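# Lower the held gear onto its shaft to mesh

## Task

The left gripper already holds a gear just above the tip of a shaft. Slide the gear onto that shaft until it is fully seated at the bottom and sits square to the shaft, with its teeth meshing with both neighbouring gears. The task fails if the gear is forced or jammed with too much force.

## Robot and tools

ROBOT. There are two identical 6-joint arms, left_arm and right_arm, each ending in a two-finger parallel gripper. Every list ordered by joint uses this sequence: waist (joint1), shoulder (joint2), elbow (joint3), wrist pitch (joint4), wrist yaw (joint5), wrist roll (joint6). Stated joint ranges in rad: waist -2.618 to 3.054, shoulder 0.000 to 3.142, elbow 0.000 to 3.142, wrist pitch -1.571 to 1.571, wrist yaw -1.571 to 1.571, wrist roll -2.094 to 2.094. The true end stops may differ from these by up to 0.059 rad. In this job the left gripper starts out holding the gear; the right arm can simply stay put.

FRAMES. The scene frame has its origin at table-top height, halfway between the two arm mounts, a little behind the near table edge; +x points out over the table, +z up, and left_arm sits on the +y side. The left base is near (+0.006, +0.304, -0.005) m, the right near (-0.002, -0.271, -0.001) m, both almost unrotated. Hand positions (metres) and quaternions (wxyz) in results are given in each arm's own base frame. On the gripper, the fingers point along its +z axis and close along its y axis; end_effector_position is the spot between the pads, just behind the fingertips. Reported hand poses may be wrong by a few centimetres at long reach.

execute_actions(actions, cameras). actions is a list of actions; each action is a list of 1 to 15 rows, one row per 1/30 s step, and a short action repeats its final row until 15 steps are done. Every row is a single list of 14 numbers in [-1, 1] covering both arms: left waist, shoulder, elbow, wrist pitch, wrist yaw, wrist roll, left opening, then the same seven for the right arm. The six joint numbers are offsets, not poses: they are added to the arm's Joint targets as they were when that action began (not to the previous row). Scale: 1.0 equals 2.224 rad for waist, shoulder and elbow and 8.485 rad for the three wrist joints, so small motions need tiny values. Sending the same offset in another action moves the joint further again; all zeros re-commands the current targets. The opening number is absolute: +1 fully open (about 87 mm between pads), +0.5 about 69 mm, 0 about 43 mm, -0.5 about 18 mm, -1 closed. To keep one gripper unchanged, resend its current command (0 is itself a command). An action asking any joint to go more than 0.059 rad beyond its range is rejected for both arms. cameras: list of names, ["all"], or []; an empty actions list returns state plus all images.

move(target, speed, blend, opening_speed, blocking, cameras). target is either one 14-number row laid out exactly as above or a list of up to 15 such rows; every row's joint numbers are offsets from the same starting Joint targets, not from the preceding row. All joints travel together, so the hand follows a curve, and nothing steers around obstacles. speed is in rad/s for the joint with the longest way to go, 0.01 to 12.57, default 0.5, one value or one per target. blend (rad) rounds corners between listed targets; 0 stops at each. opening_speed (0.2 or more, per second on the -1..+1 scale) ramps the gripper command. blocking=false returns after about 0.5 s while the move continues. The result adds a move: line, e.g. done, off_target (still with a joint more than 0.035 rad off), moving, held or fault, and limits=held if steps were withheld. Faster moves make harder impacts; aiming farther past a contact presses harder.

wait(seconds 0 to 10, cameras) lets time pass with the last commands held. stop(cameras) brakes a running move. zoom_image(camera, region) enlarges part of the latest full image of cam_high, cam_left_wrist or cam_right_wrist; region is [x0, y0, x1, y1] in pixels, top-left origin, at most 504 wide and tall. read_manual(section) only returns licence text. finished_scene(scene) ends the current scene (give its number); call nothing after it in that reply.

RESULTS. Joint positions and Joint velocities give per arm six angles (rad, rad/s) then the gripper motor reading (0 closed to 1 open). Joint targets are the base for your next offsets. Tool commands lists current gripper commands. grip_measured is the gripper reading on the -1..+1 command scale. Joint torques (N m, positive toward larger angle) include the arm's own weight and friction, so they are noisy hints of contact; joints 1 to 3 wrap at ±28. Other lines: "joint sent to its limit", "joint command not followed" (a clearance check altered targets), Joint velocities "within noise", MOTOR HOT (about 75 °C) and OVER-TEMPERATURE FAULT (90 °C, the arm folds and idles).

CAMERAS. cam_high is fixed above and behind the arms; cam_left_wrist and cam_right_wrist ride on the hands. All images are 896x504.

AVOID. Do not open the left gripper while the gear is moving or before it is seated; to keep a firm hold, command about 0.04 below the grip_measured value at contact. Lower the gear slowly and in small steps, and stop pushing once it is down: pressing or jamming fails the task. Never let the gear drop or leave the table. Keep the arms from striking each other, the bar and plate under the bases, the low rail, or the table, and keep the wrist-camera cable clear of objects. If an arm is stuck pressing, command its targets back past its measured angles. Long holding at full stretch heats motors.

Each tool is called after "Emit:" as a command line: name --argument value for each argument, lists and objects as JSON in quotes; but a table of rows of numbers goes row by row, as --pt "numbers of a row", without its own name.

## Session

Emit:
execute_actions --actions '[]'

Scene clock: 0.00 s.
left_arm: end_effector_position=(+0.2826, -0.1438, +0.1208) grip_measured=-0.512 end_effector_quat_wxyz=(-0.008, +0.859, +0.512, +0.005) | right_arm: end_effector_position=(+0.3825, +0.0000, +0.3605) grip_measured=+1.000 end_effector_quat_wxyz=(+0.707, +0.000, +0.707, +0.000)
Joint positions: left_arm=[-0.61 1.758 1.505 -1.329 -0.015 1.457 0.244] | right_arm=[0 1.047 1.047 0 0 0 1]
Joint velocities: within noise
Joint torques (N m): no reading
Heat: left arm: 30 °C; right arm: 29 °C.
Joint targets: left_arm=[-0.607 1.745 1.514 -1.335 -0.020 1.457] | right_arm=[0.000 1.042 1.060 0.010 -0.001 0.000]
Tool commands: left_gripper/opening=-1.0 right_gripper/opening=+1.0

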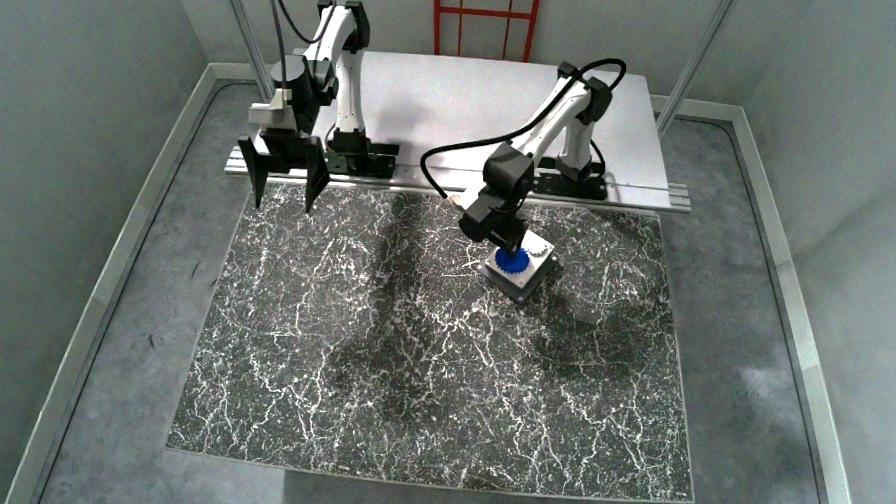

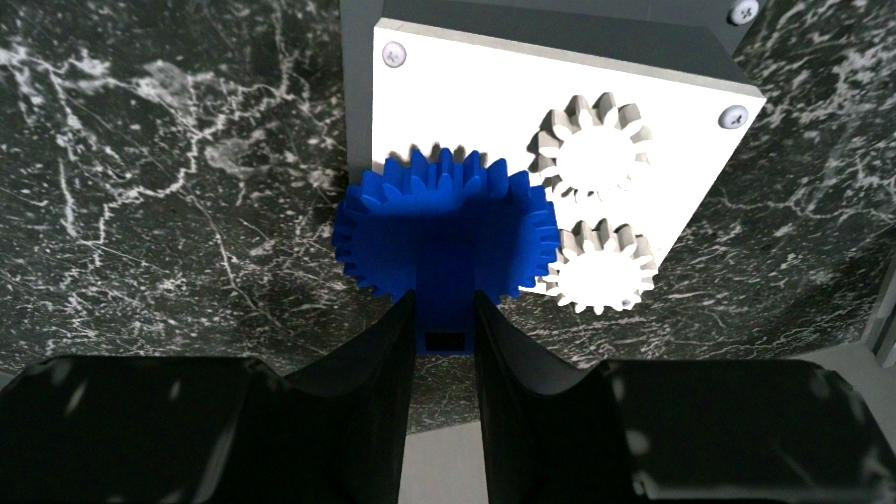

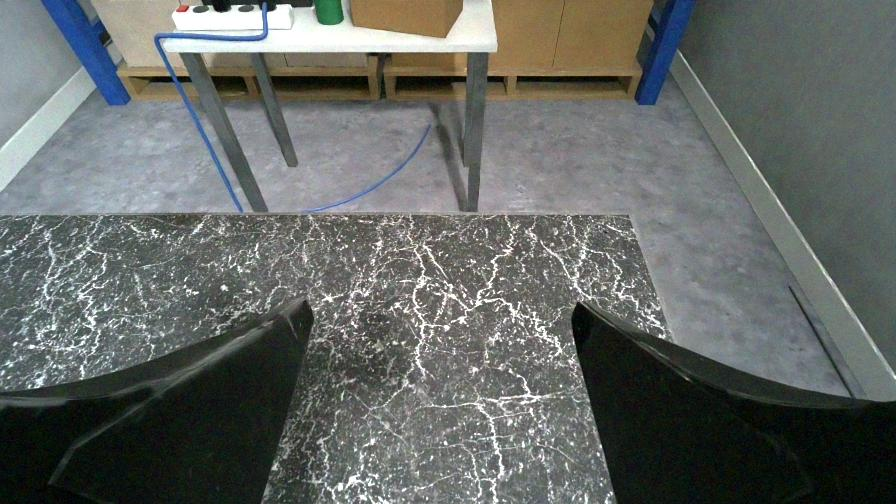

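Emit:
zoom_image --camera "cam_left_wrist" --region '[300, 0, 780, 370]'

Emit:
zoom_image --camera "cam_high" --region '[440, 180, 600, 310]'

Scaled by 1.050 from the camera's 896x504 image, which has a finer 1280x720 frame.

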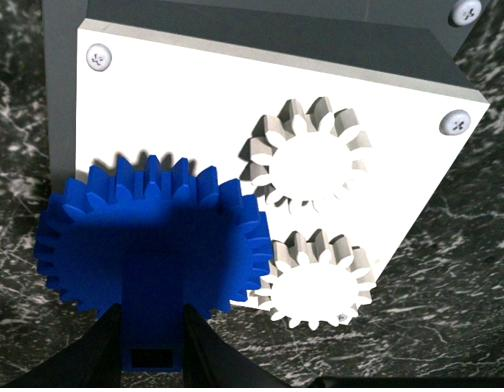

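Scaled by 3.150 from the camera's 896x504 image, which has a finer 1280x720 frame.

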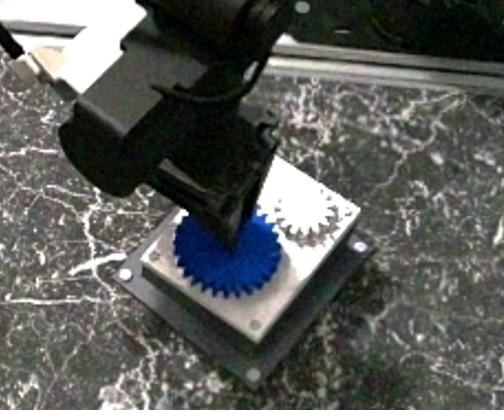

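Emit:
zoom_image --camera "cam_left_wrist" --region '[520, 60, 780, 340]'

Emit:
zoom_image --camera "cam_left_wrist" --region '[320, 0, 580, 200]'

Emit:
zoom_image --camera "cam_left_wrist" --region '[310, 180, 590, 390]'

Scaled by 1.800 from the camera's 896x504 image, which has a finer 1280x720 frame.

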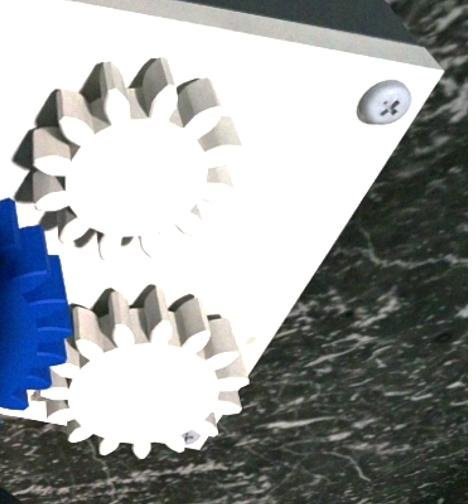

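Scaled by 1.938 from the camera's 896x504 image, which has a finer 1280x720 frame.

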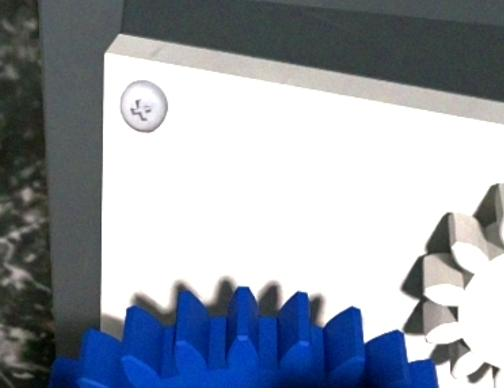

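Scaled by 1.800 from the camera's 896x504 image, which has a finer 1280x720 frame.

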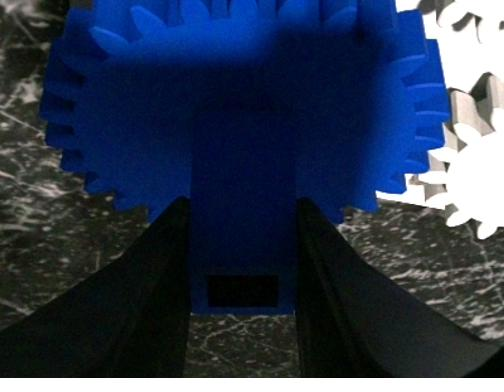

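Emit:
zoom_image --camera "cam_high" --region '[470, 220, 570, 310]'

Scaled by 5.040 from the camera's 896x504 image, which has a finer 1280x720 frame.

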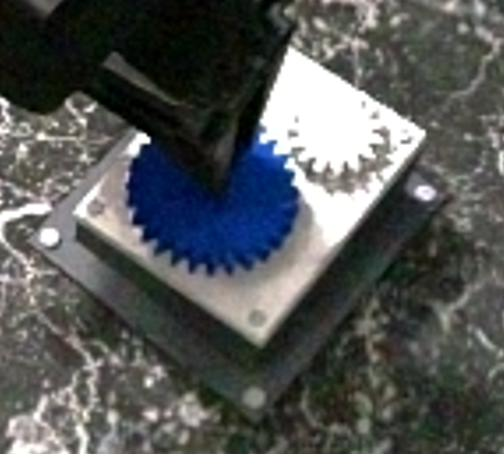

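Emit:
zoom_image --camera "cam_left_wrist" --region '[395, 210, 495, 370]'

Emit:
zoom_image --camera "cam_left_wrist" --region '[325, 140, 445, 310]'

Emit:
zoom_image --camera "cam_left_wrist" --region '[445, 140, 565, 310]'

Scaled by 3.150 from the camera's 896x504 image, which has a finer 1280x720 frame.

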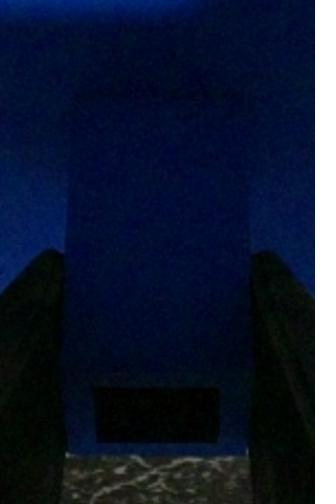

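Scaled by 2.965 from the camera's 896x504 image, which has a finer 1280x720 frame.

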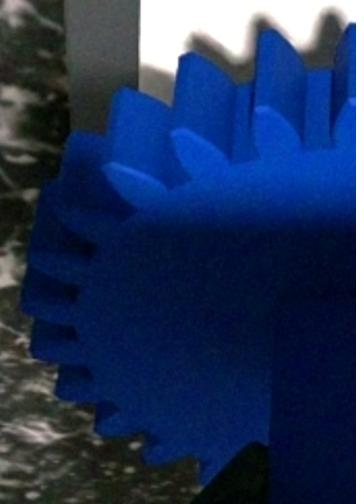

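Scaled by 2.965 from the camera's 896x504 image, which has a finer 1280x720 frame.

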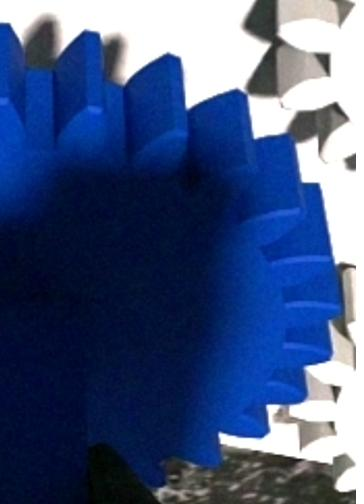

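Emit:
move --target '[0.0211,0.0468,0.0701,-0.0191,-0.0174,0.0059,-1,0,0,0,0,0,0,1]' --speed 0.2 --cameras '["cam_left_wrist","cam_high"]'

Scene clock: 231.23 s.
left_arm: end_effector_position=(+0.3019, -0.1137, +0.1414) grip_measured=-0.512 end_effector_quat_wxyz=(-0.074, +0.856, +0.509, +0.047) | right_arm: end_effector_position=(+0.3825, +0.0000, +0.3605) grip_measured=+1.000 end_effector_quat_wxyz=(+0.707, +0.000, +0.707, +0.000)
Joint positions: left_arm=[-0.57 1.835 1.647 -1.474 -0.15 1.491 0.244] | right_arm=[0 1.047 1.047 0 0 0 1]
Joint torques (N m): left_arm=[0.77 -5.63 6.76 0 -0.15 0.15] | right_arm=[-0.24 -2.77 8.02 2.24 -0.07 0.09]
Heat: left arm: 38 °C; right arm: 40 °C.
Joint targets: left_arm=[-0.561 1.849 1.670 -1.497 -0.167 1.507] | right_arm=[0.000 1.042 1.060 0.010 -0.001 0.000]
move: done
camera_calibration:
cam_left_wrist: T_world_to_cam=[[-0.87742, 0.473925, 0.0743566, 0.306859], [0.292804, 0.406293, 0.865558, -0.145362], [0.379999, 0.78123, -0.495257, 0.185553], [0, 0, 0, 1]] pos_world=[0.241297, -0.231328, 0.194899]
Images, in order (width x height): cam_high 896x504, cam_left_wrist 896x504.

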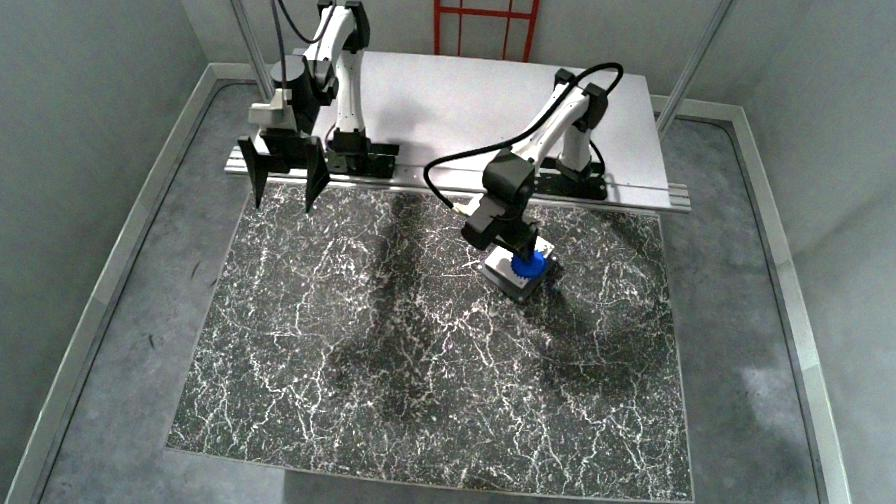

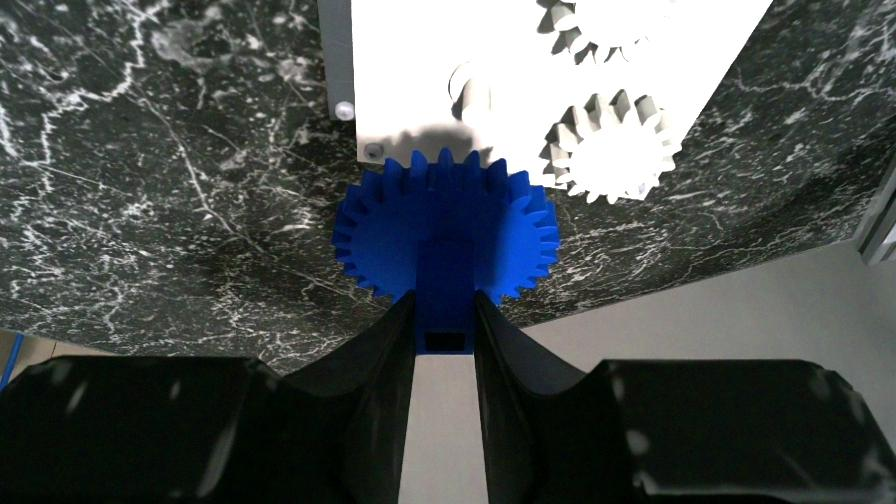

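Emit:
zoom_image --camera "cam_left_wrist" --region '[340, 0, 780, 210]'

Emit:
zoom_image --camera "cam_left_wrist" --region '[430, 40, 530, 180]'

Emit:
zoom_image --camera "cam_left_wrist" --region '[530, 70, 700, 220]'

Scaled by 1.145 from the camera's 896x504 image, which has a finer 1280x720 frame.

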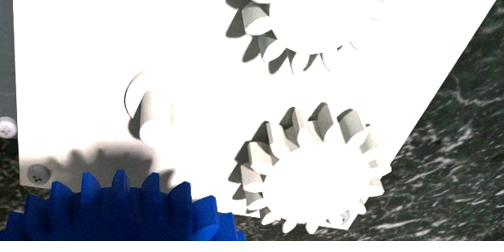

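Scaled by 3.600 from the camera's 896x504 image, which has a finer 1280x720 frame.

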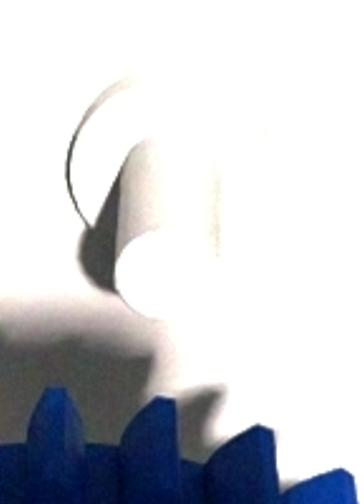

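Scaled by 2.965 from the camera's 896x504 image, which has a finer 1280x720 frame.

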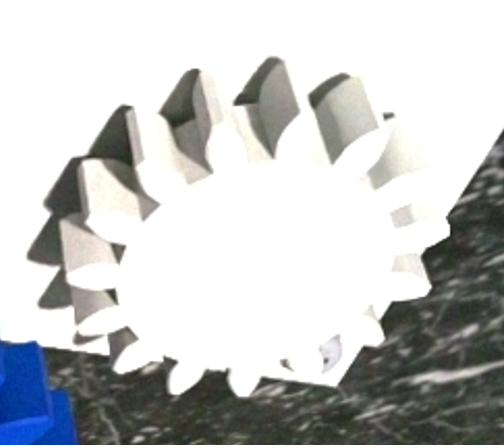

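Emit:
move --target '[0.0009,0.0477,0.0625,-0.0039,0,0,-1,0,0,0,0,0,0,1]' --speed 0.2 --cameras '["cam_left_wrist"]'

Emit:
zoom_image --camera "cam_left_wrist" --region '[480, 20, 640, 160]'

Scene clock: 349.93 s.
left_arm: end_effector_position=(+0.3240, -0.1278, +0.1414) grip_measured=-0.512 end_effector_quat_wxyz=(-0.073, +0.856, +0.509, +0.048) | right_arm: end_effector_position=(+0.3825, +0.0000, +0.3605) grip_measured=+1.000 end_effector_quat_wxyz=(+0.707, +0.000, +0.707, +0.000)
Joint positions: left_arm=[-0.57 1.94 1.786 -1.506 -0.151 1.491 0.244] | right_arm=[0 1.047 1.047 0 0 0 1]
Joint torques (N m): left_arm=[0.91 -6.31 6.89 0.02 -0.11 0.14] | right_arm=[-0.24 -2.76 8.02 2.24 -0.07 0.09]
Heat: left arm: 38 °C; right arm: 41 °C.
Joint targets: left_arm=[-0.559 1.955 1.809 -1.530 -0.167 1.508] | right_arm=[0.000 1.042 1.060 0.010 -0.001 0.000]
move: done
camera_calibration:
cam_left_wrist: T_world_to_cam=[[-0.877318, 0.474355, 0.0728002, 0.333098], [0.29155, 0.406319, 0.86597, -0.145831], [0.381197, 0.780956, -0.494769, 0.187688], [0, 0, 0, 1]] pos_world=[0.263204, -0.245329, 0.194898]
Images, in order (width x height): cam_left_wrist 896x504.

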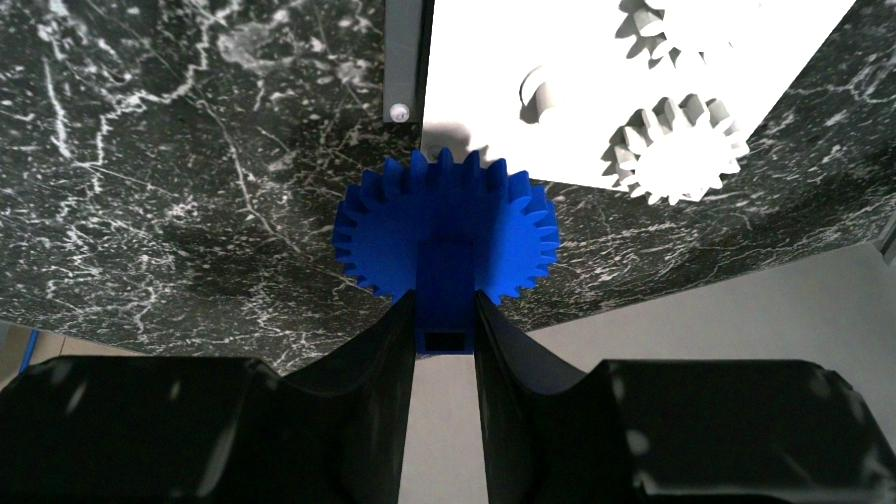

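Scaled by 3.150 from the camera's 896x504 image, which has a finer 1280x720 frame.

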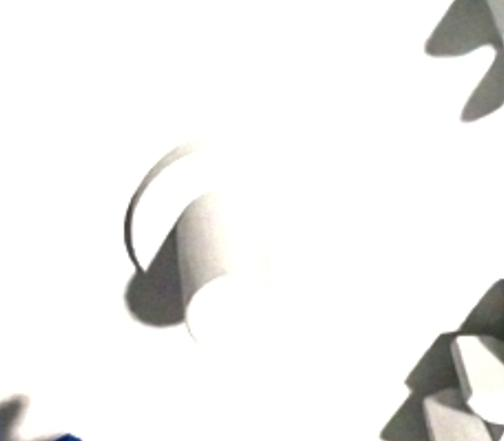

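Emit:
move --target '[-0.0405,-0.0310,-0.0715,0.0025,0.0026,-0.0101,-1,0,0,0,0,0,0,1]' --speed 0.2 --cameras '["cam_left_wrist","cam_high"]'

Emit:
zoom_image --camera "cam_high" --region '[470, 220, 570, 310]'

Emit:
zoom_image --camera "cam_left_wrist" --region '[500, 60, 740, 320]'

Scene clock: 384.57 s.
left_arm: end_effector_position=(+0.2881, -0.1328, +0.1186) grip_measured=-0.512 end_effector_quat_wxyz=(-0.123, +0.860, +0.494, +0.030) | right_arm: end_effector_position=(+0.3825, +0.0000, +0.3605) grip_measured=+1.000 end_effector_quat_wxyz=(+0.707, +0.000, +0.707, +0.000)
Joint positions: left_arm=[-0.646 1.927 1.659 -1.506 -0.152 1.437 0.244] | right_arm=[0 1.047 1.047 0 0 0 1]
Joint torques (N m): left_arm=[-0.42 -10.54 4.14 -0.01 0.15 -0.18] | right_arm=[-0.24 -2.76 8.02 2.24 -0.07 0.09]
Heat: left arm: 38 °C; right arm: 42 °C.
Joint targets: left_arm=[-0.649 1.886 1.650 -1.509 -0.145 1.422] | right_arm=[0.000 1.042 1.060 0.010 -0.001 0.000]
move: off_target (left_arm); left_arm: the shoulder is farthest, 0.041 rad from its target
camera_calibration:
cam_left_wrist: T_world_to_cam=[[-0.85622, 0.485448, 0.176714, 0.288738], [0.371083, 0.339937, 0.864141, -0.144972], [0.359424, 0.80547, -0.471202, 0.200756], [0, 0, 0, 1]] pos_world=[0.228863, -0.252589, 0.168849]
Images, in order (width x height): cam_high 896x504, cam_left_wrist 896x504.

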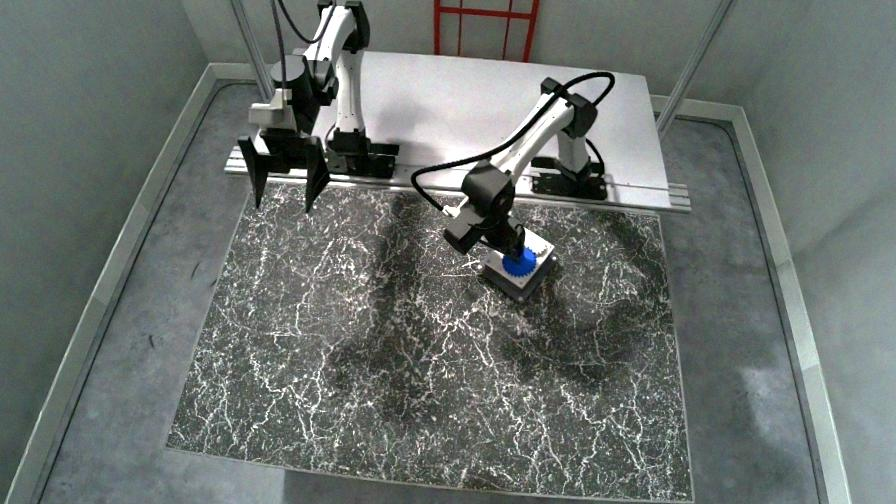

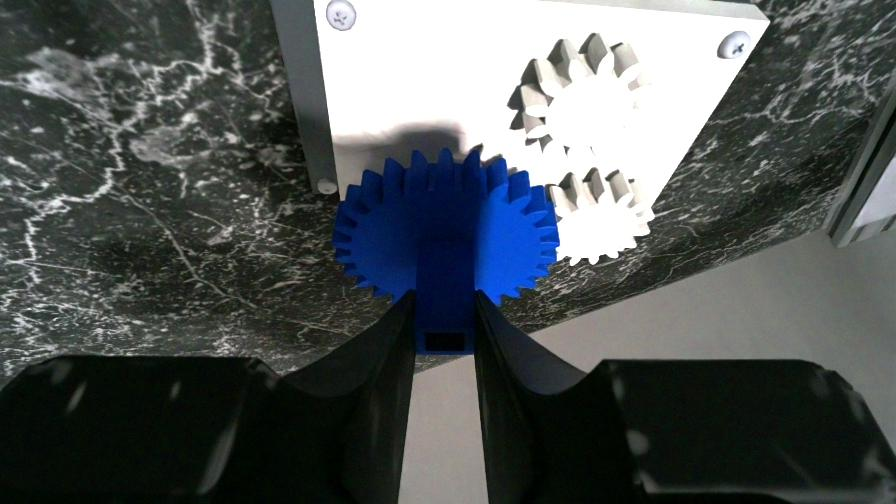

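Scaled by 5.040 from the camera's 896x504 image, which has a finer 1280x720 frame.

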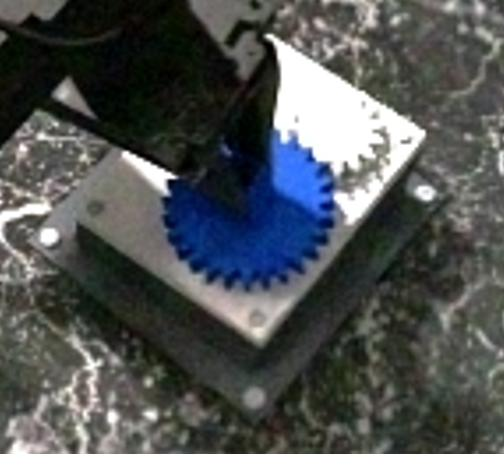

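Scaled by 1.938 from the camera's 896x504 image, which has a finer 1280x720 frame.

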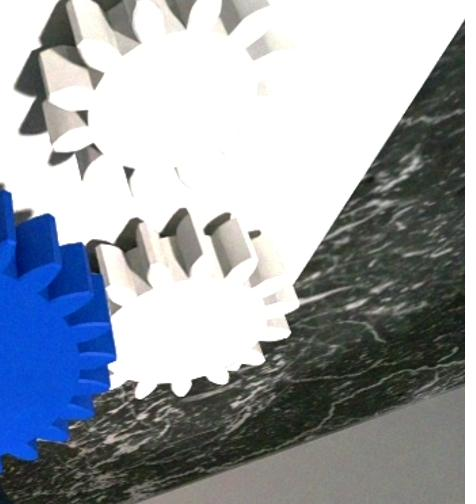

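Emit:
move --pt "0.0202 0.0153 0.0360 -0.0013 -0.0013 0.0051 -1 0 0 0 0 0 0 1" --pt "0.0202 0.0153 0.0629 -0.0065 -0.0013 0.0051 -1 0 0 0 0 0 0 1" --pt "-0.0049 -0.0027 0.0180 -0.0051 0.0012 -0.0020 -1 0 0 0 0 0 0 1" --speed 0.15 --blend 0.02 --cameras '["cam_left_wrist","cam_high"]'

Emit:
zoom_image --camera "cam_left_wrist" --region '[400, 60, 740, 320]'

Scene clock: 434.30 s.
left_arm: end_effector_position=(+0.2864, -0.1379, +0.1268) grip_measured=-0.512 end_effector_quat_wxyz=(-0.117, +0.859, +0.498, +0.028) | right_arm: end_effector_position=(+0.3825, +0.0000, +0.3605) grip_measured=+1.000 end_effector_quat_wxyz=(+0.707, +0.000, +0.707, +0.000)
Joint positions: left_arm=[-0.656 1.927 1.695 -1.535 -0.141 1.42 0.244] | right_arm=[0 1.047 1.047 0 0 0 1]
Joint torques (N m): left_arm=[-0.43 -11 4.52 -0.13 0.16 -0.19] | right_arm=[-0.24 -2.77 8.02 2.24 -0.06 0.09]
Heat: left arm: 42 °C; right arm: 42 °C.
Joint targets: left_arm=[-0.660 1.880 1.690 -1.552 -0.135 1.405] | right_arm=[0.000 1.042 1.060 0.010 -0.001 0.000]
move: off_target (left_arm); left_arm: the shoulder is farthest, 0.047 rad from its target
camera_calibration:
cam_left_wrist: T_world_to_cam=[[-0.86096, 0.480182, 0.167848, 0.29004], [0.365051, 0.353471, 0.861276, -0.145734], [0.354239, 0.802798, -0.479615, 0.2116], [0, 0, 0, 1]] pos_world=[0.227956, -0.257631, 0.178321]
Images, in order (width x height): cam_high 896x504, cam_left_wrist 896x504.

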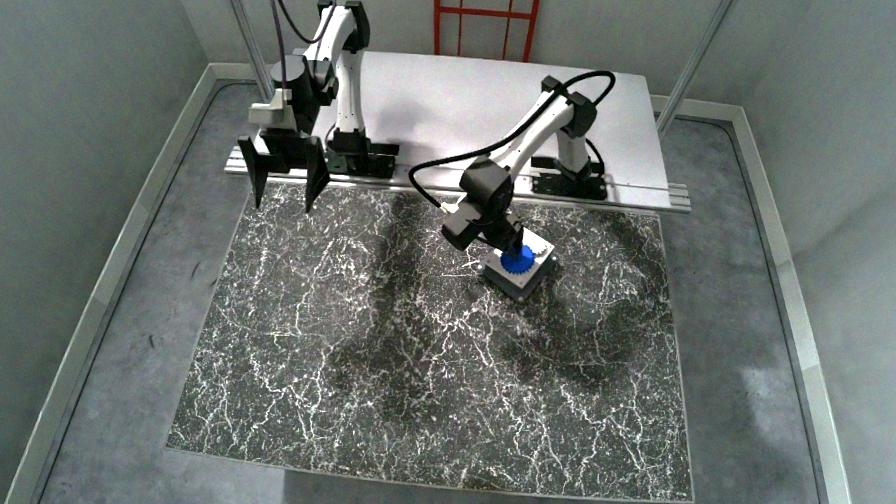

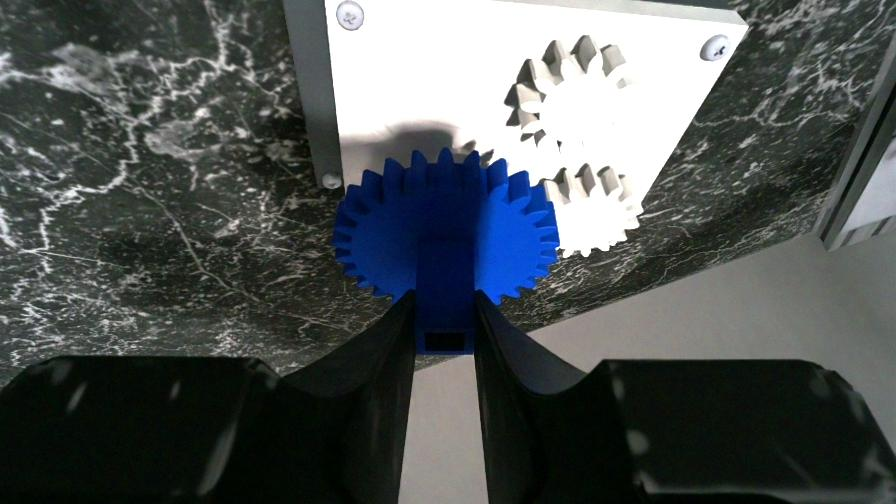

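Scaled by 1.482 from the camera's 896x504 image, which has a finer 1280x720 frame.

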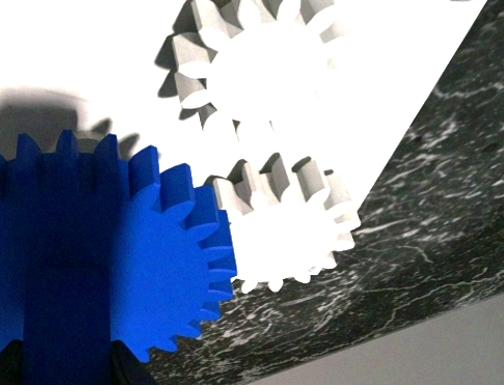

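Emit:
move --target '[-0.0045,-0.0234,-0.0085,-0.0002,0.0024,-0.0026,-1,0,0,0,0,0,0,1]' --speed 0.15 --cameras '["cam_left_wrist","cam_high"]'

Emit:
zoom_image --camera "cam_left_wrist" --region '[400, 60, 740, 320]'

Emit:
zoom_image --camera "cam_high" --region '[470, 220, 570, 310]'

Scene clock: 447.27 s.
left_arm: end_effector_position=(+0.2782, -0.1393, +0.1389) grip_measured=-0.512 end_effector_quat_wxyz=(-0.094, +0.856, +0.508, +0.028) | right_arm: end_effector_position=(+0.3825, +0.0000, +0.3605) grip_measured=+1.000 end_effector_quat_wxyz=(+0.707, +0.000, +0.707, +0.000)
Joint positions: left_arm=[-0.664 1.869 1.678 -1.535 -0.121 1.397 0.244] | right_arm=[0 1.047 1.047 0 0 0 1]
Joint torques (N m): left_arm=[-0.59 -10.15 4.36 -0.1 0.15 -0.19] | right_arm=[-0.24 -2.76 8.01 2.24 -0.07 0.09]
Heat: left arm: 43 °C; right arm: 42 °C.
Joint targets: left_arm=[-0.670 1.828 1.671 -1.554 -0.115 1.383] | right_arm=[0.000 1.042 1.060 0.010 -0.001 0.000]
move: off_target (left_arm); left_arm: the shoulder is farthest, 0.041 rad from its target
camera_calibration:
cam_left_wrist: T_world_to_cam=[[-0.872739, 0.471217, 0.127601, 0.28925], [0.3373, 0.393075, 0.855407, -0.138648], [0.352925, 0.789587, -0.501993, 0.222991], [0, 0, 0, 1]] pos_world=[0.220506, -0.257872, 0.193632]
Images, in order (width x height): cam_high 896x504, cam_left_wrist 896x504.

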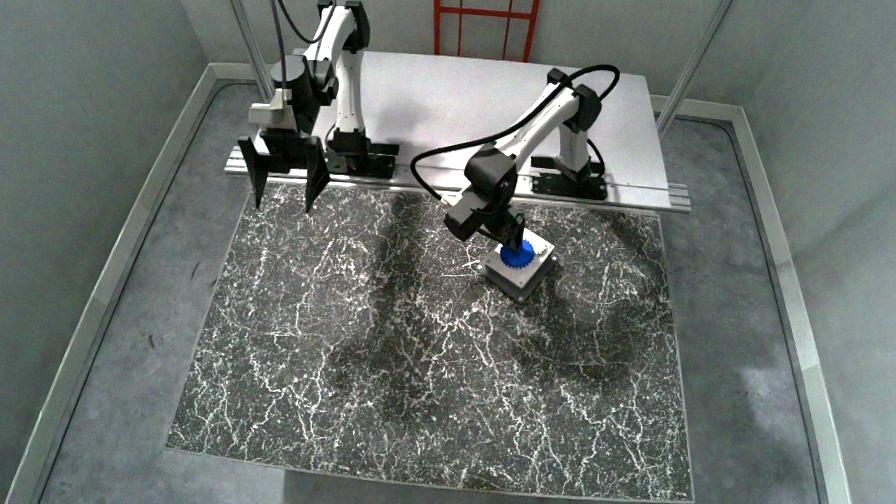

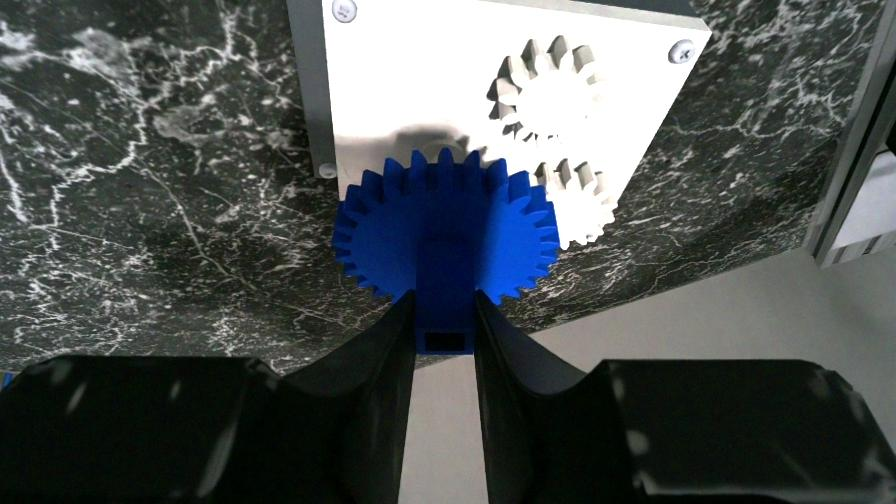

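Scaled by 1.482 from the camera's 896x504 image, which has a finer 1280x720 frame.

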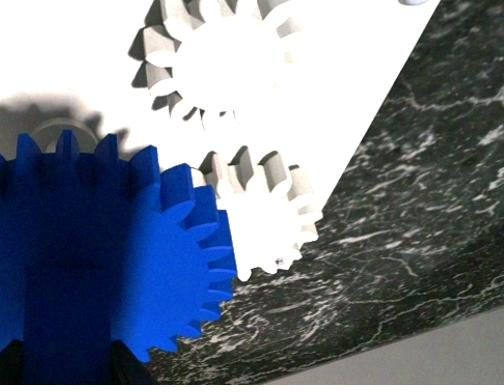

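Scaled by 5.040 from the camera's 896x504 image, which has a finer 1280x720 frame.

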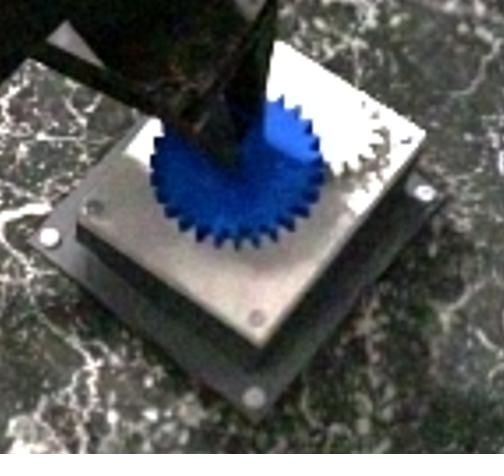

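Emit:
move --target '[0.0083,-0.0031,-0.0375,0.0132,-0.0038,0.0042,-1,0,0,0,0,0,0,1]' --speed 0.1 --cameras '["cam_left_wrist","cam_high"]'

Emit:
zoom_image --camera "cam_left_wrist" --region '[400, 60, 740, 320]'

Emit:
zoom_image --camera "cam_high" --region '[470, 220, 570, 310]'

Scene clock: 489.47 s.
left_arm: end_effector_position=(+0.2796, -0.1382, +0.1181) grip_measured=-0.512 end_effector_quat_wxyz=(-0.095, +0.857, +0.505, +0.033) | right_arm: end_effector_position=(+0.3825, +0.0000, +0.3605) grip_measured=+1.000 end_effector_quat_wxyz=(+0.707, +0.000, +0.707, +0.000)
Joint positions: left_arm=[-0.664 1.869 1.593 -1.45 -0.13 1.402 0.244] | right_arm=[0 1.047 1.047 0 0 0 1]
Joint torques (N m): left_arm=[1.03 -10.67 4.4 0.19 -0.08 0.17] | right_arm=[-0.25 -2.76 8.01 2.24 -0.06 0.1]
Heat: left arm: 49 °C; right arm: 42 °C.
Joint targets: left_arm=[-0.651 1.821 1.587 -1.441 -0.147 1.418] | right_arm=[0.000 1.042 1.060 0.010 -0.001 0.000]
move: off_target (left_arm); left_arm: the shoulder is farthest, 0.048 rad from its target
camera_calibration:
cam_left_wrist: T_world_to_cam=[[-0.870777, 0.475162, 0.126368, 0.292814], [0.334999, 0.385236, 0.859866, -0.122779], [0.359894, 0.791084, -0.494633, 0.208589], [0, 0, 0, 1]] pos_world=[0.221037, -0.256846, 0.171746]
Images, in order (width x height): cam_high 896x504, cam_left_wrist 896x504.

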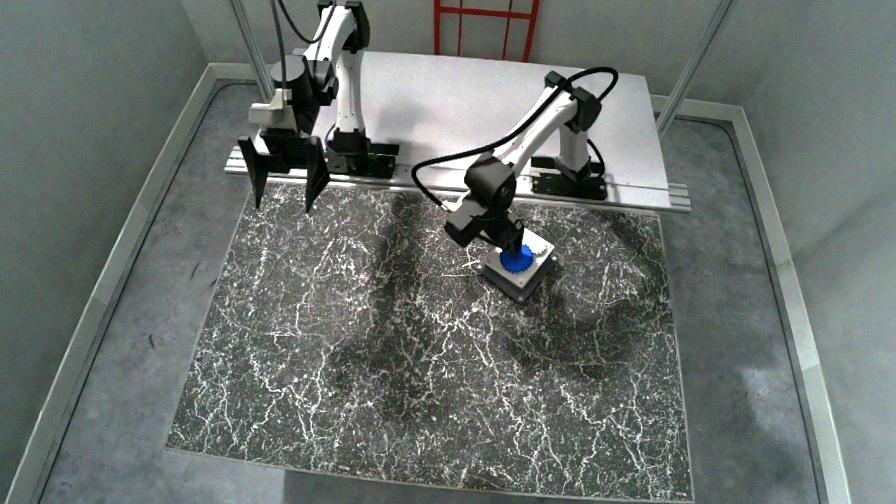

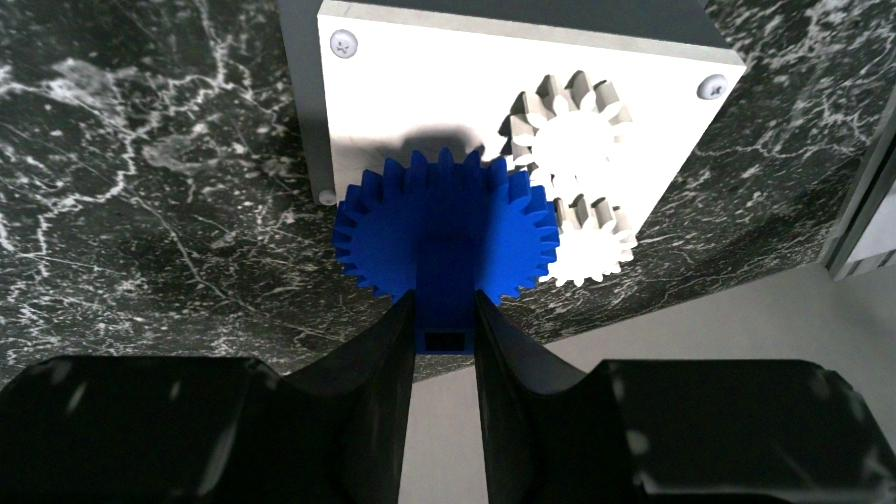

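Scaled by 1.482 from the camera's 896x504 image, which has a finer 1280x720 frame.

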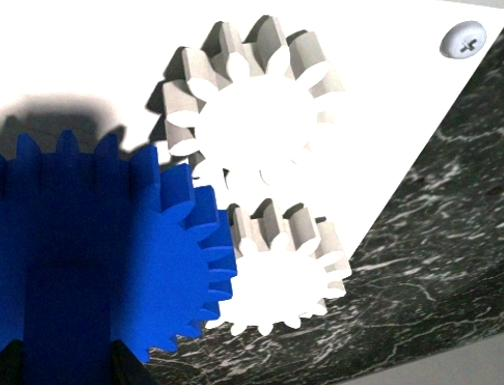

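Scaled by 5.040 from the camera's 896x504 image, which has a finer 1280x720 frame.

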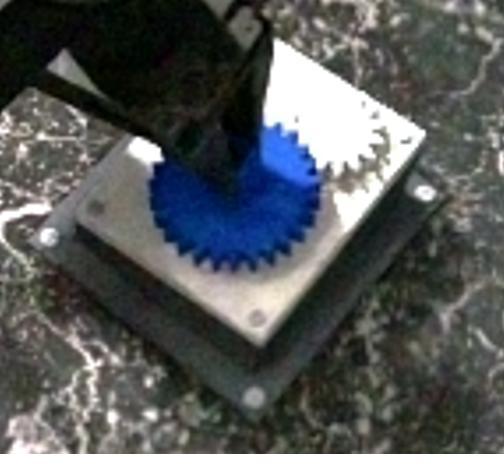

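Emit:
move --target '[0.0018,-0.0031,0,0,-0.0018,0,-1,0,0,0,0,0,0,1]' --speed 0.1 --cameras '["cam_left_wrist"]'

Emit:
zoom_image --camera "cam_left_wrist" --region '[500, 60, 660, 300]'

Scene clock: 550.70 s.
left_arm: end_effector_position=(+0.2823, -0.1346, +0.1222) grip_measured=-0.512 end_effector_quat_wxyz=(-0.092, +0.856, +0.508, +0.041) | right_arm: end_effector_position=(+0.3825, +0.0000, +0.3605) grip_measured=+1.000 end_effector_quat_wxyz=(+0.707, +0.000, +0.707, +0.000)
Joint positions: left_arm=[-0.658 1.858 1.593 -1.449 -0.145 1.402 0.244] | right_arm=[0 1.047 1.047 0 0 0 1]
Joint torques (N m): left_arm=[0.81 -10.24 4.41 0.2 -0.1 0.17] | right_arm=[-0.24 -2.77 8.02 2.24 -0.06 0.09]
Heat: left arm: 52 °C; right arm: 43 °C.
Joint targets: left_arm=[-0.647 1.815 1.587 -1.441 -0.162 1.419] | right_arm=[0.000 1.042 1.060 0.010 -0.001 0.000]
move: off_target (left_arm); left_arm: the shoulder is farthest, 0.044 rad from its target
camera_calibration:
cam_left_wrist: T_world_to_cam=[[-0.874812, 0.471303, 0.112152, 0.295295], [0.317647, 0.383213, 0.867322, -0.124797], [0.365794, 0.794368, -0.484947, 0.204418], [0, 0, 0, 1]] pos_world=[0.223194, -0.253733, 0.174254]
Images, in order (width x height): cam_left_wrist 896x504.

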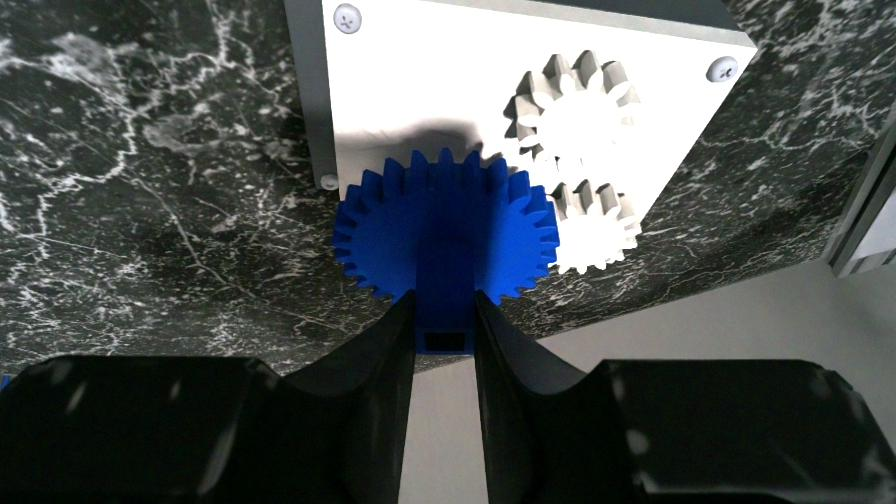

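Scaled by 2.100 from the camera's 896x504 image, which has a finer 1280x720 frame.

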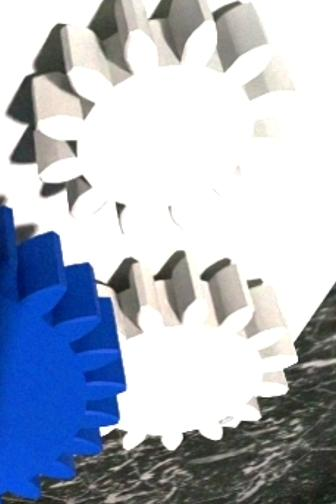

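Emit:
move --target '[-0.0137,0,0,-0.0047,0,0,-1,0,0,0,0,0,0,1]' --speed 0.1

Scene clock: 569.30 s.
left_arm: end_effector_position=(+0.2787, -0.1378, +0.1226) grip_measured=-0.512 end_effector_quat_wxyz=(-0.096, +0.859, +0.500, +0.041) | right_arm: end_effector_position=(+0.3825, +0.0000, +0.3605) grip_measured=+1.000 end_effector_quat_wxyz=(+0.707, +0.000, +0.707, +0.000)
Joint positions: left_arm=[-0.674 1.858 1.593 -1.457 -0.146 1.402 0.244] | right_arm=[0 1.047 1.047 0 0 0 1]
Joint torques (N m): left_arm=[-0.47 -10.32 4.41 -0.1 -0.1 0.16] | right_arm=[-0.24 -2.76 8.02 2.24 -0.07 0.09]
Heat: left arm: 53 °C; right arm: 43 °C.
Joint targets: left_arm=[-0.677 1.815 1.587 -1.481 -0.162 1.419] | right_arm=[0.000 1.042 1.060 0.010 -0.001 0.000]
move: off_target (left_arm); left_arm: the shoulder is farthest, 0.043 rad from its target

Emit:
move --target '[0,0,-0.0133,0.0061,-0.0007,0,-1,0,0,0,0,0,0,1]' --speed 0.05 --cameras '["cam_left_wrist"]'

Emit:
zoom_image --camera "cam_left_wrist" --region '[500, 60, 660, 300]'

Scene clock: 584.97 s.
left_arm: end_effector_position=(+0.2768, -0.1347, +0.1185) grip_measured=-0.512 end_effector_quat_wxyz=(-0.101, +0.859, +0.500, +0.043) | right_arm: end_effector_position=(+0.3825, +0.0000, +0.3605) grip_measured=+1.000 end_effector_quat_wxyz=(+0.707, +0.000, +0.707, +0.000)
Joint positions: left_arm=[-0.674 1.853 1.567 -1.444 -0.153 1.402 0.244] | right_arm=[0 1.047 1.047 0 0 0 1]
Joint torques (N m): left_arm=[-0.47 -9.88 4.26 0.2 -0.1 0.18] | right_arm=[-0.24 -2.76 8.01 2.24 -0.07 0.1]
Heat: left arm: 53 °C; right arm: 43 °C.
Joint targets: left_arm=[-0.677 1.814 1.558 -1.430 -0.168 1.418] | right_arm=[0.000 1.042 1.060 0.010 -0.001 0.000]
move: off_target (left_arm); left_arm: the shoulder is farthest, 0.038 rad from its target
camera_calibration:
cam_left_wrist: T_world_to_cam=[[-0.865695, 0.484343, 0.126426, 0.288434], [0.330497, 0.363347, 0.871063, -0.126541], [0.375956, 0.795859, -0.474621, 0.200855], [0, 0, 0, 1]] pos_world=[0.216005, -0.253575, 0.16909]
Images, in order (width x height): cam_left_wrist 896x504.

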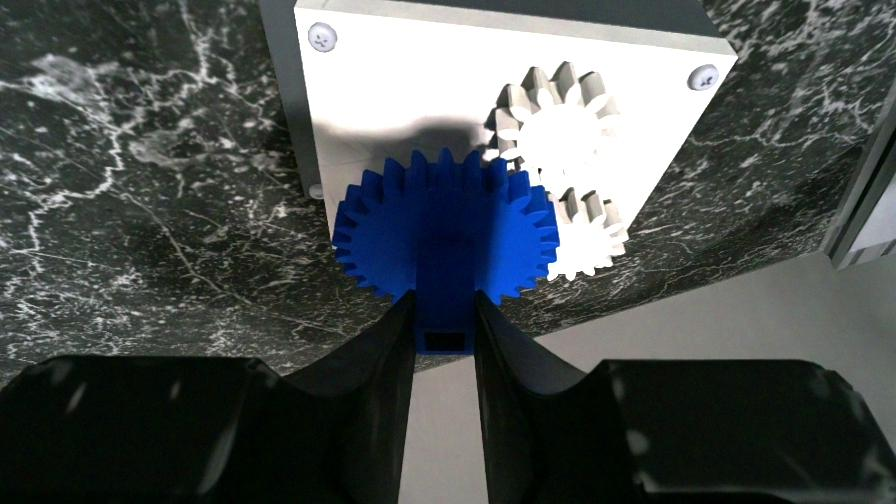

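Scaled by 2.100 from the camera's 896x504 image, which has a finer 1280x720 frame.

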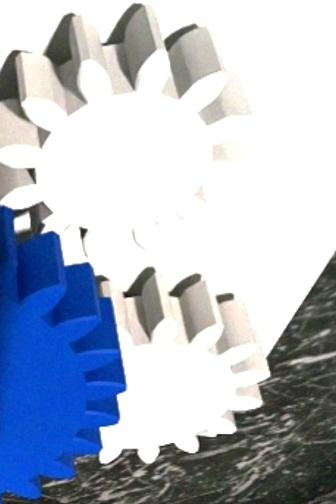

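Emit:
move --target '[0,0,-0.0076,0.0008,0,0,-1,0,0,0,0,0,0,1]' --speed 0.05

Scene clock: 595.97 s.
left_arm: end_effector_position=(+0.2764, -0.1342, +0.1184) grip_measured=-0.512 end_effector_quat_wxyz=(-0.098, +0.859, +0.500, +0.045) | right_arm: end_effector_position=(+0.3825, +0.0000, +0.3605) grip_measured=+1.000 end_effector_quat_wxyz=(+0.707, +0.000, +0.707, +0.000)
Joint positions: left_arm=[-0.674 1.843 1.555 -1.434 -0.154 1.402 0.244] | right_arm=[0 1.047 1.047 0 0 0 1]
Joint torques (N m): left_arm=[-0.58 -9.02 3.82 0.23 -0.08 0.13] | right_arm=[-0.24 -2.76 8.02 2.24 -0.06 0.09]
Heat: left arm: 52 °C; right arm: 43 °C.
Joint targets: left_arm=[-0.677 1.814 1.541 -1.423 -0.168 1.418] | right_arm=[0.000 1.042 1.060 0.010 -0.001 0.000]
move: done

Emit:
move --target '[-0.0045,0,0,0,0,0,-1,0,0,0,0,0,0,1]' --speed 0.05

Emit:
move --target '[0.013,0,0,0,0,0,-1,0,0,0,0,0,0,1]' --speed 0.04

Scene clock: 604.73 s.
left_arm: end_effector_position=(+0.2759, -0.1350, +0.1184) grip_measured=-0.512 end_effector_quat_wxyz=(-0.100, +0.861, +0.496, +0.050) | right_arm: end_effector_position=(+0.3825, +0.0000, +0.3605) grip_measured=+1.000 end_effector_quat_wxyz=(+0.707, +0.000, +0.707, +0.000)
Joint positions: left_arm=[-0.682 1.843 1.552 -1.433 -0.164 1.402 0.244] | right_arm=[0 1.047 1.047 0 0 0 1]
Joint torques (N m): left_arm=[-0.65 -9.01 4.03 0.23 0.03 0.17] | right_arm=[-0.24 -2.77 8.02 2.24 -0.07 0.1]
Heat: left arm: 50 °C; right arm: 43 °C.
Joint targets: left_arm=[-0.687 1.814 1.541 -1.423 -0.168 1.418] | right_arm=[0.000 1.042 1.060 0.010 -0.001 0.000]
move: done

Scene clock: 605.73 s.
left_arm: end_effector_position=(+0.2773, -0.1326, +0.1186) grip_measured=-0.512 end_effector_quat_wxyz=(-0.100, +0.859, +0.500, +0.050) | right_arm: end_effector_position=(+0.3825, +0.0000, +0.3605) grip_measured=+1.000 end_effector_quat_wxyz=(+0.707, +0.000, +0.707, +0.000)
Joint positions: left_arm=[-0.673 1.842 1.552 -1.432 -0.164 1.402 0.244] | right_arm=[0 1.047 1.047 0 0 0 1]
Joint torques (N m): left_arm=[1.17 -8.96 4.05 0.17 0.02 0.16] | right_arm=[-0.24 -2.77 8.02 2.24 -0.07 0.09]
Heat: left arm: 50 °C; right arm: 43 °C.
Joint targets: left_arm=[-0.658 1.814 1.541 -1.423 -0.168 1.418] | right_arm=[0.000 1.042 1.060 0.010 -0.001 0.000]
move: done

Emit:
move --target '[0.0054,0,0,0,0,0,-1,0,0,0,0,0,0,1]' --speed 0.04 --cameras '["cam_left_wrist"]'

Emit:
zoom_image --camera "cam_left_wrist" --region '[320, 60, 660, 300]'

Scene clock: 611.67 s.
left_arm: end_effector_position=(+0.2790, -0.1300, +0.1189) grip_measured=-0.512 end_effector_quat_wxyz=(-0.099, +0.857, +0.504, +0.050) | right_arm: end_effector_position=(+0.3825, +0.0000, +0.3605) grip_measured=+1.000 end_effector_quat_wxyz=(+0.707, +0.000, +0.707, +0.000)
Joint positions: left_arm=[-0.663 1.841 1.552 -1.431 -0.164 1.402 0.244] | right_arm=[0 1.047 1.047 0 0 0 1]
Joint velocities: left_arm=[within noise] | right_arm=[-0.007 -0.032 0.002 0.168 -0.022 -0.037 0]
Joint torques (N m): left_arm=[1.25 -8.8 4.05 0.21 0.03 0.16] | right_arm=[-0.24 -2.76 8.02 2.24 -0.07 0.09]
Heat: left arm: 50 °C; right arm: 43 °C.
Joint targets: left_arm=[-0.647 1.814 1.541 -1.423 -0.168 1.418] | right_arm=[0.000 1.042 1.060 0.010 -0.001 0.000]
move: done
camera_calibration:
cam_left_wrist: T_world_to_cam=[[-0.87175, 0.476277, 0.114942, 0.290027], [0.314531, 0.36414, 0.876626, -0.125392], [0.375661, 0.800352, -0.467243, 0.19628], [0, 0, 0, 1]] pos_world=[0.218536, -0.249566, 0.168296]
Images, in order (width x height): cam_left_wrist 896x504.

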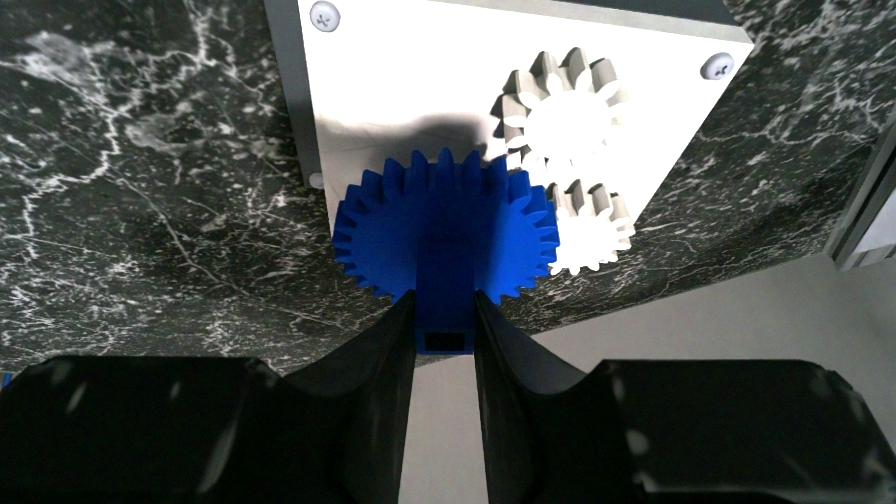

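Scaled by 1.482 from the camera's 896x504 image, which has a finer 1280x720 frame.

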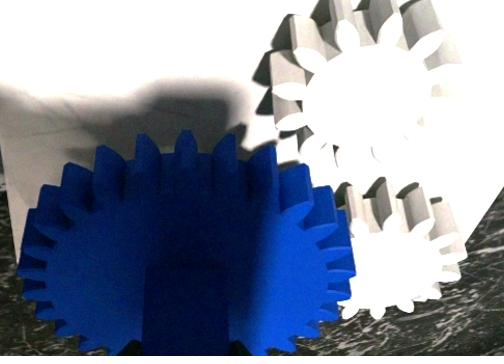

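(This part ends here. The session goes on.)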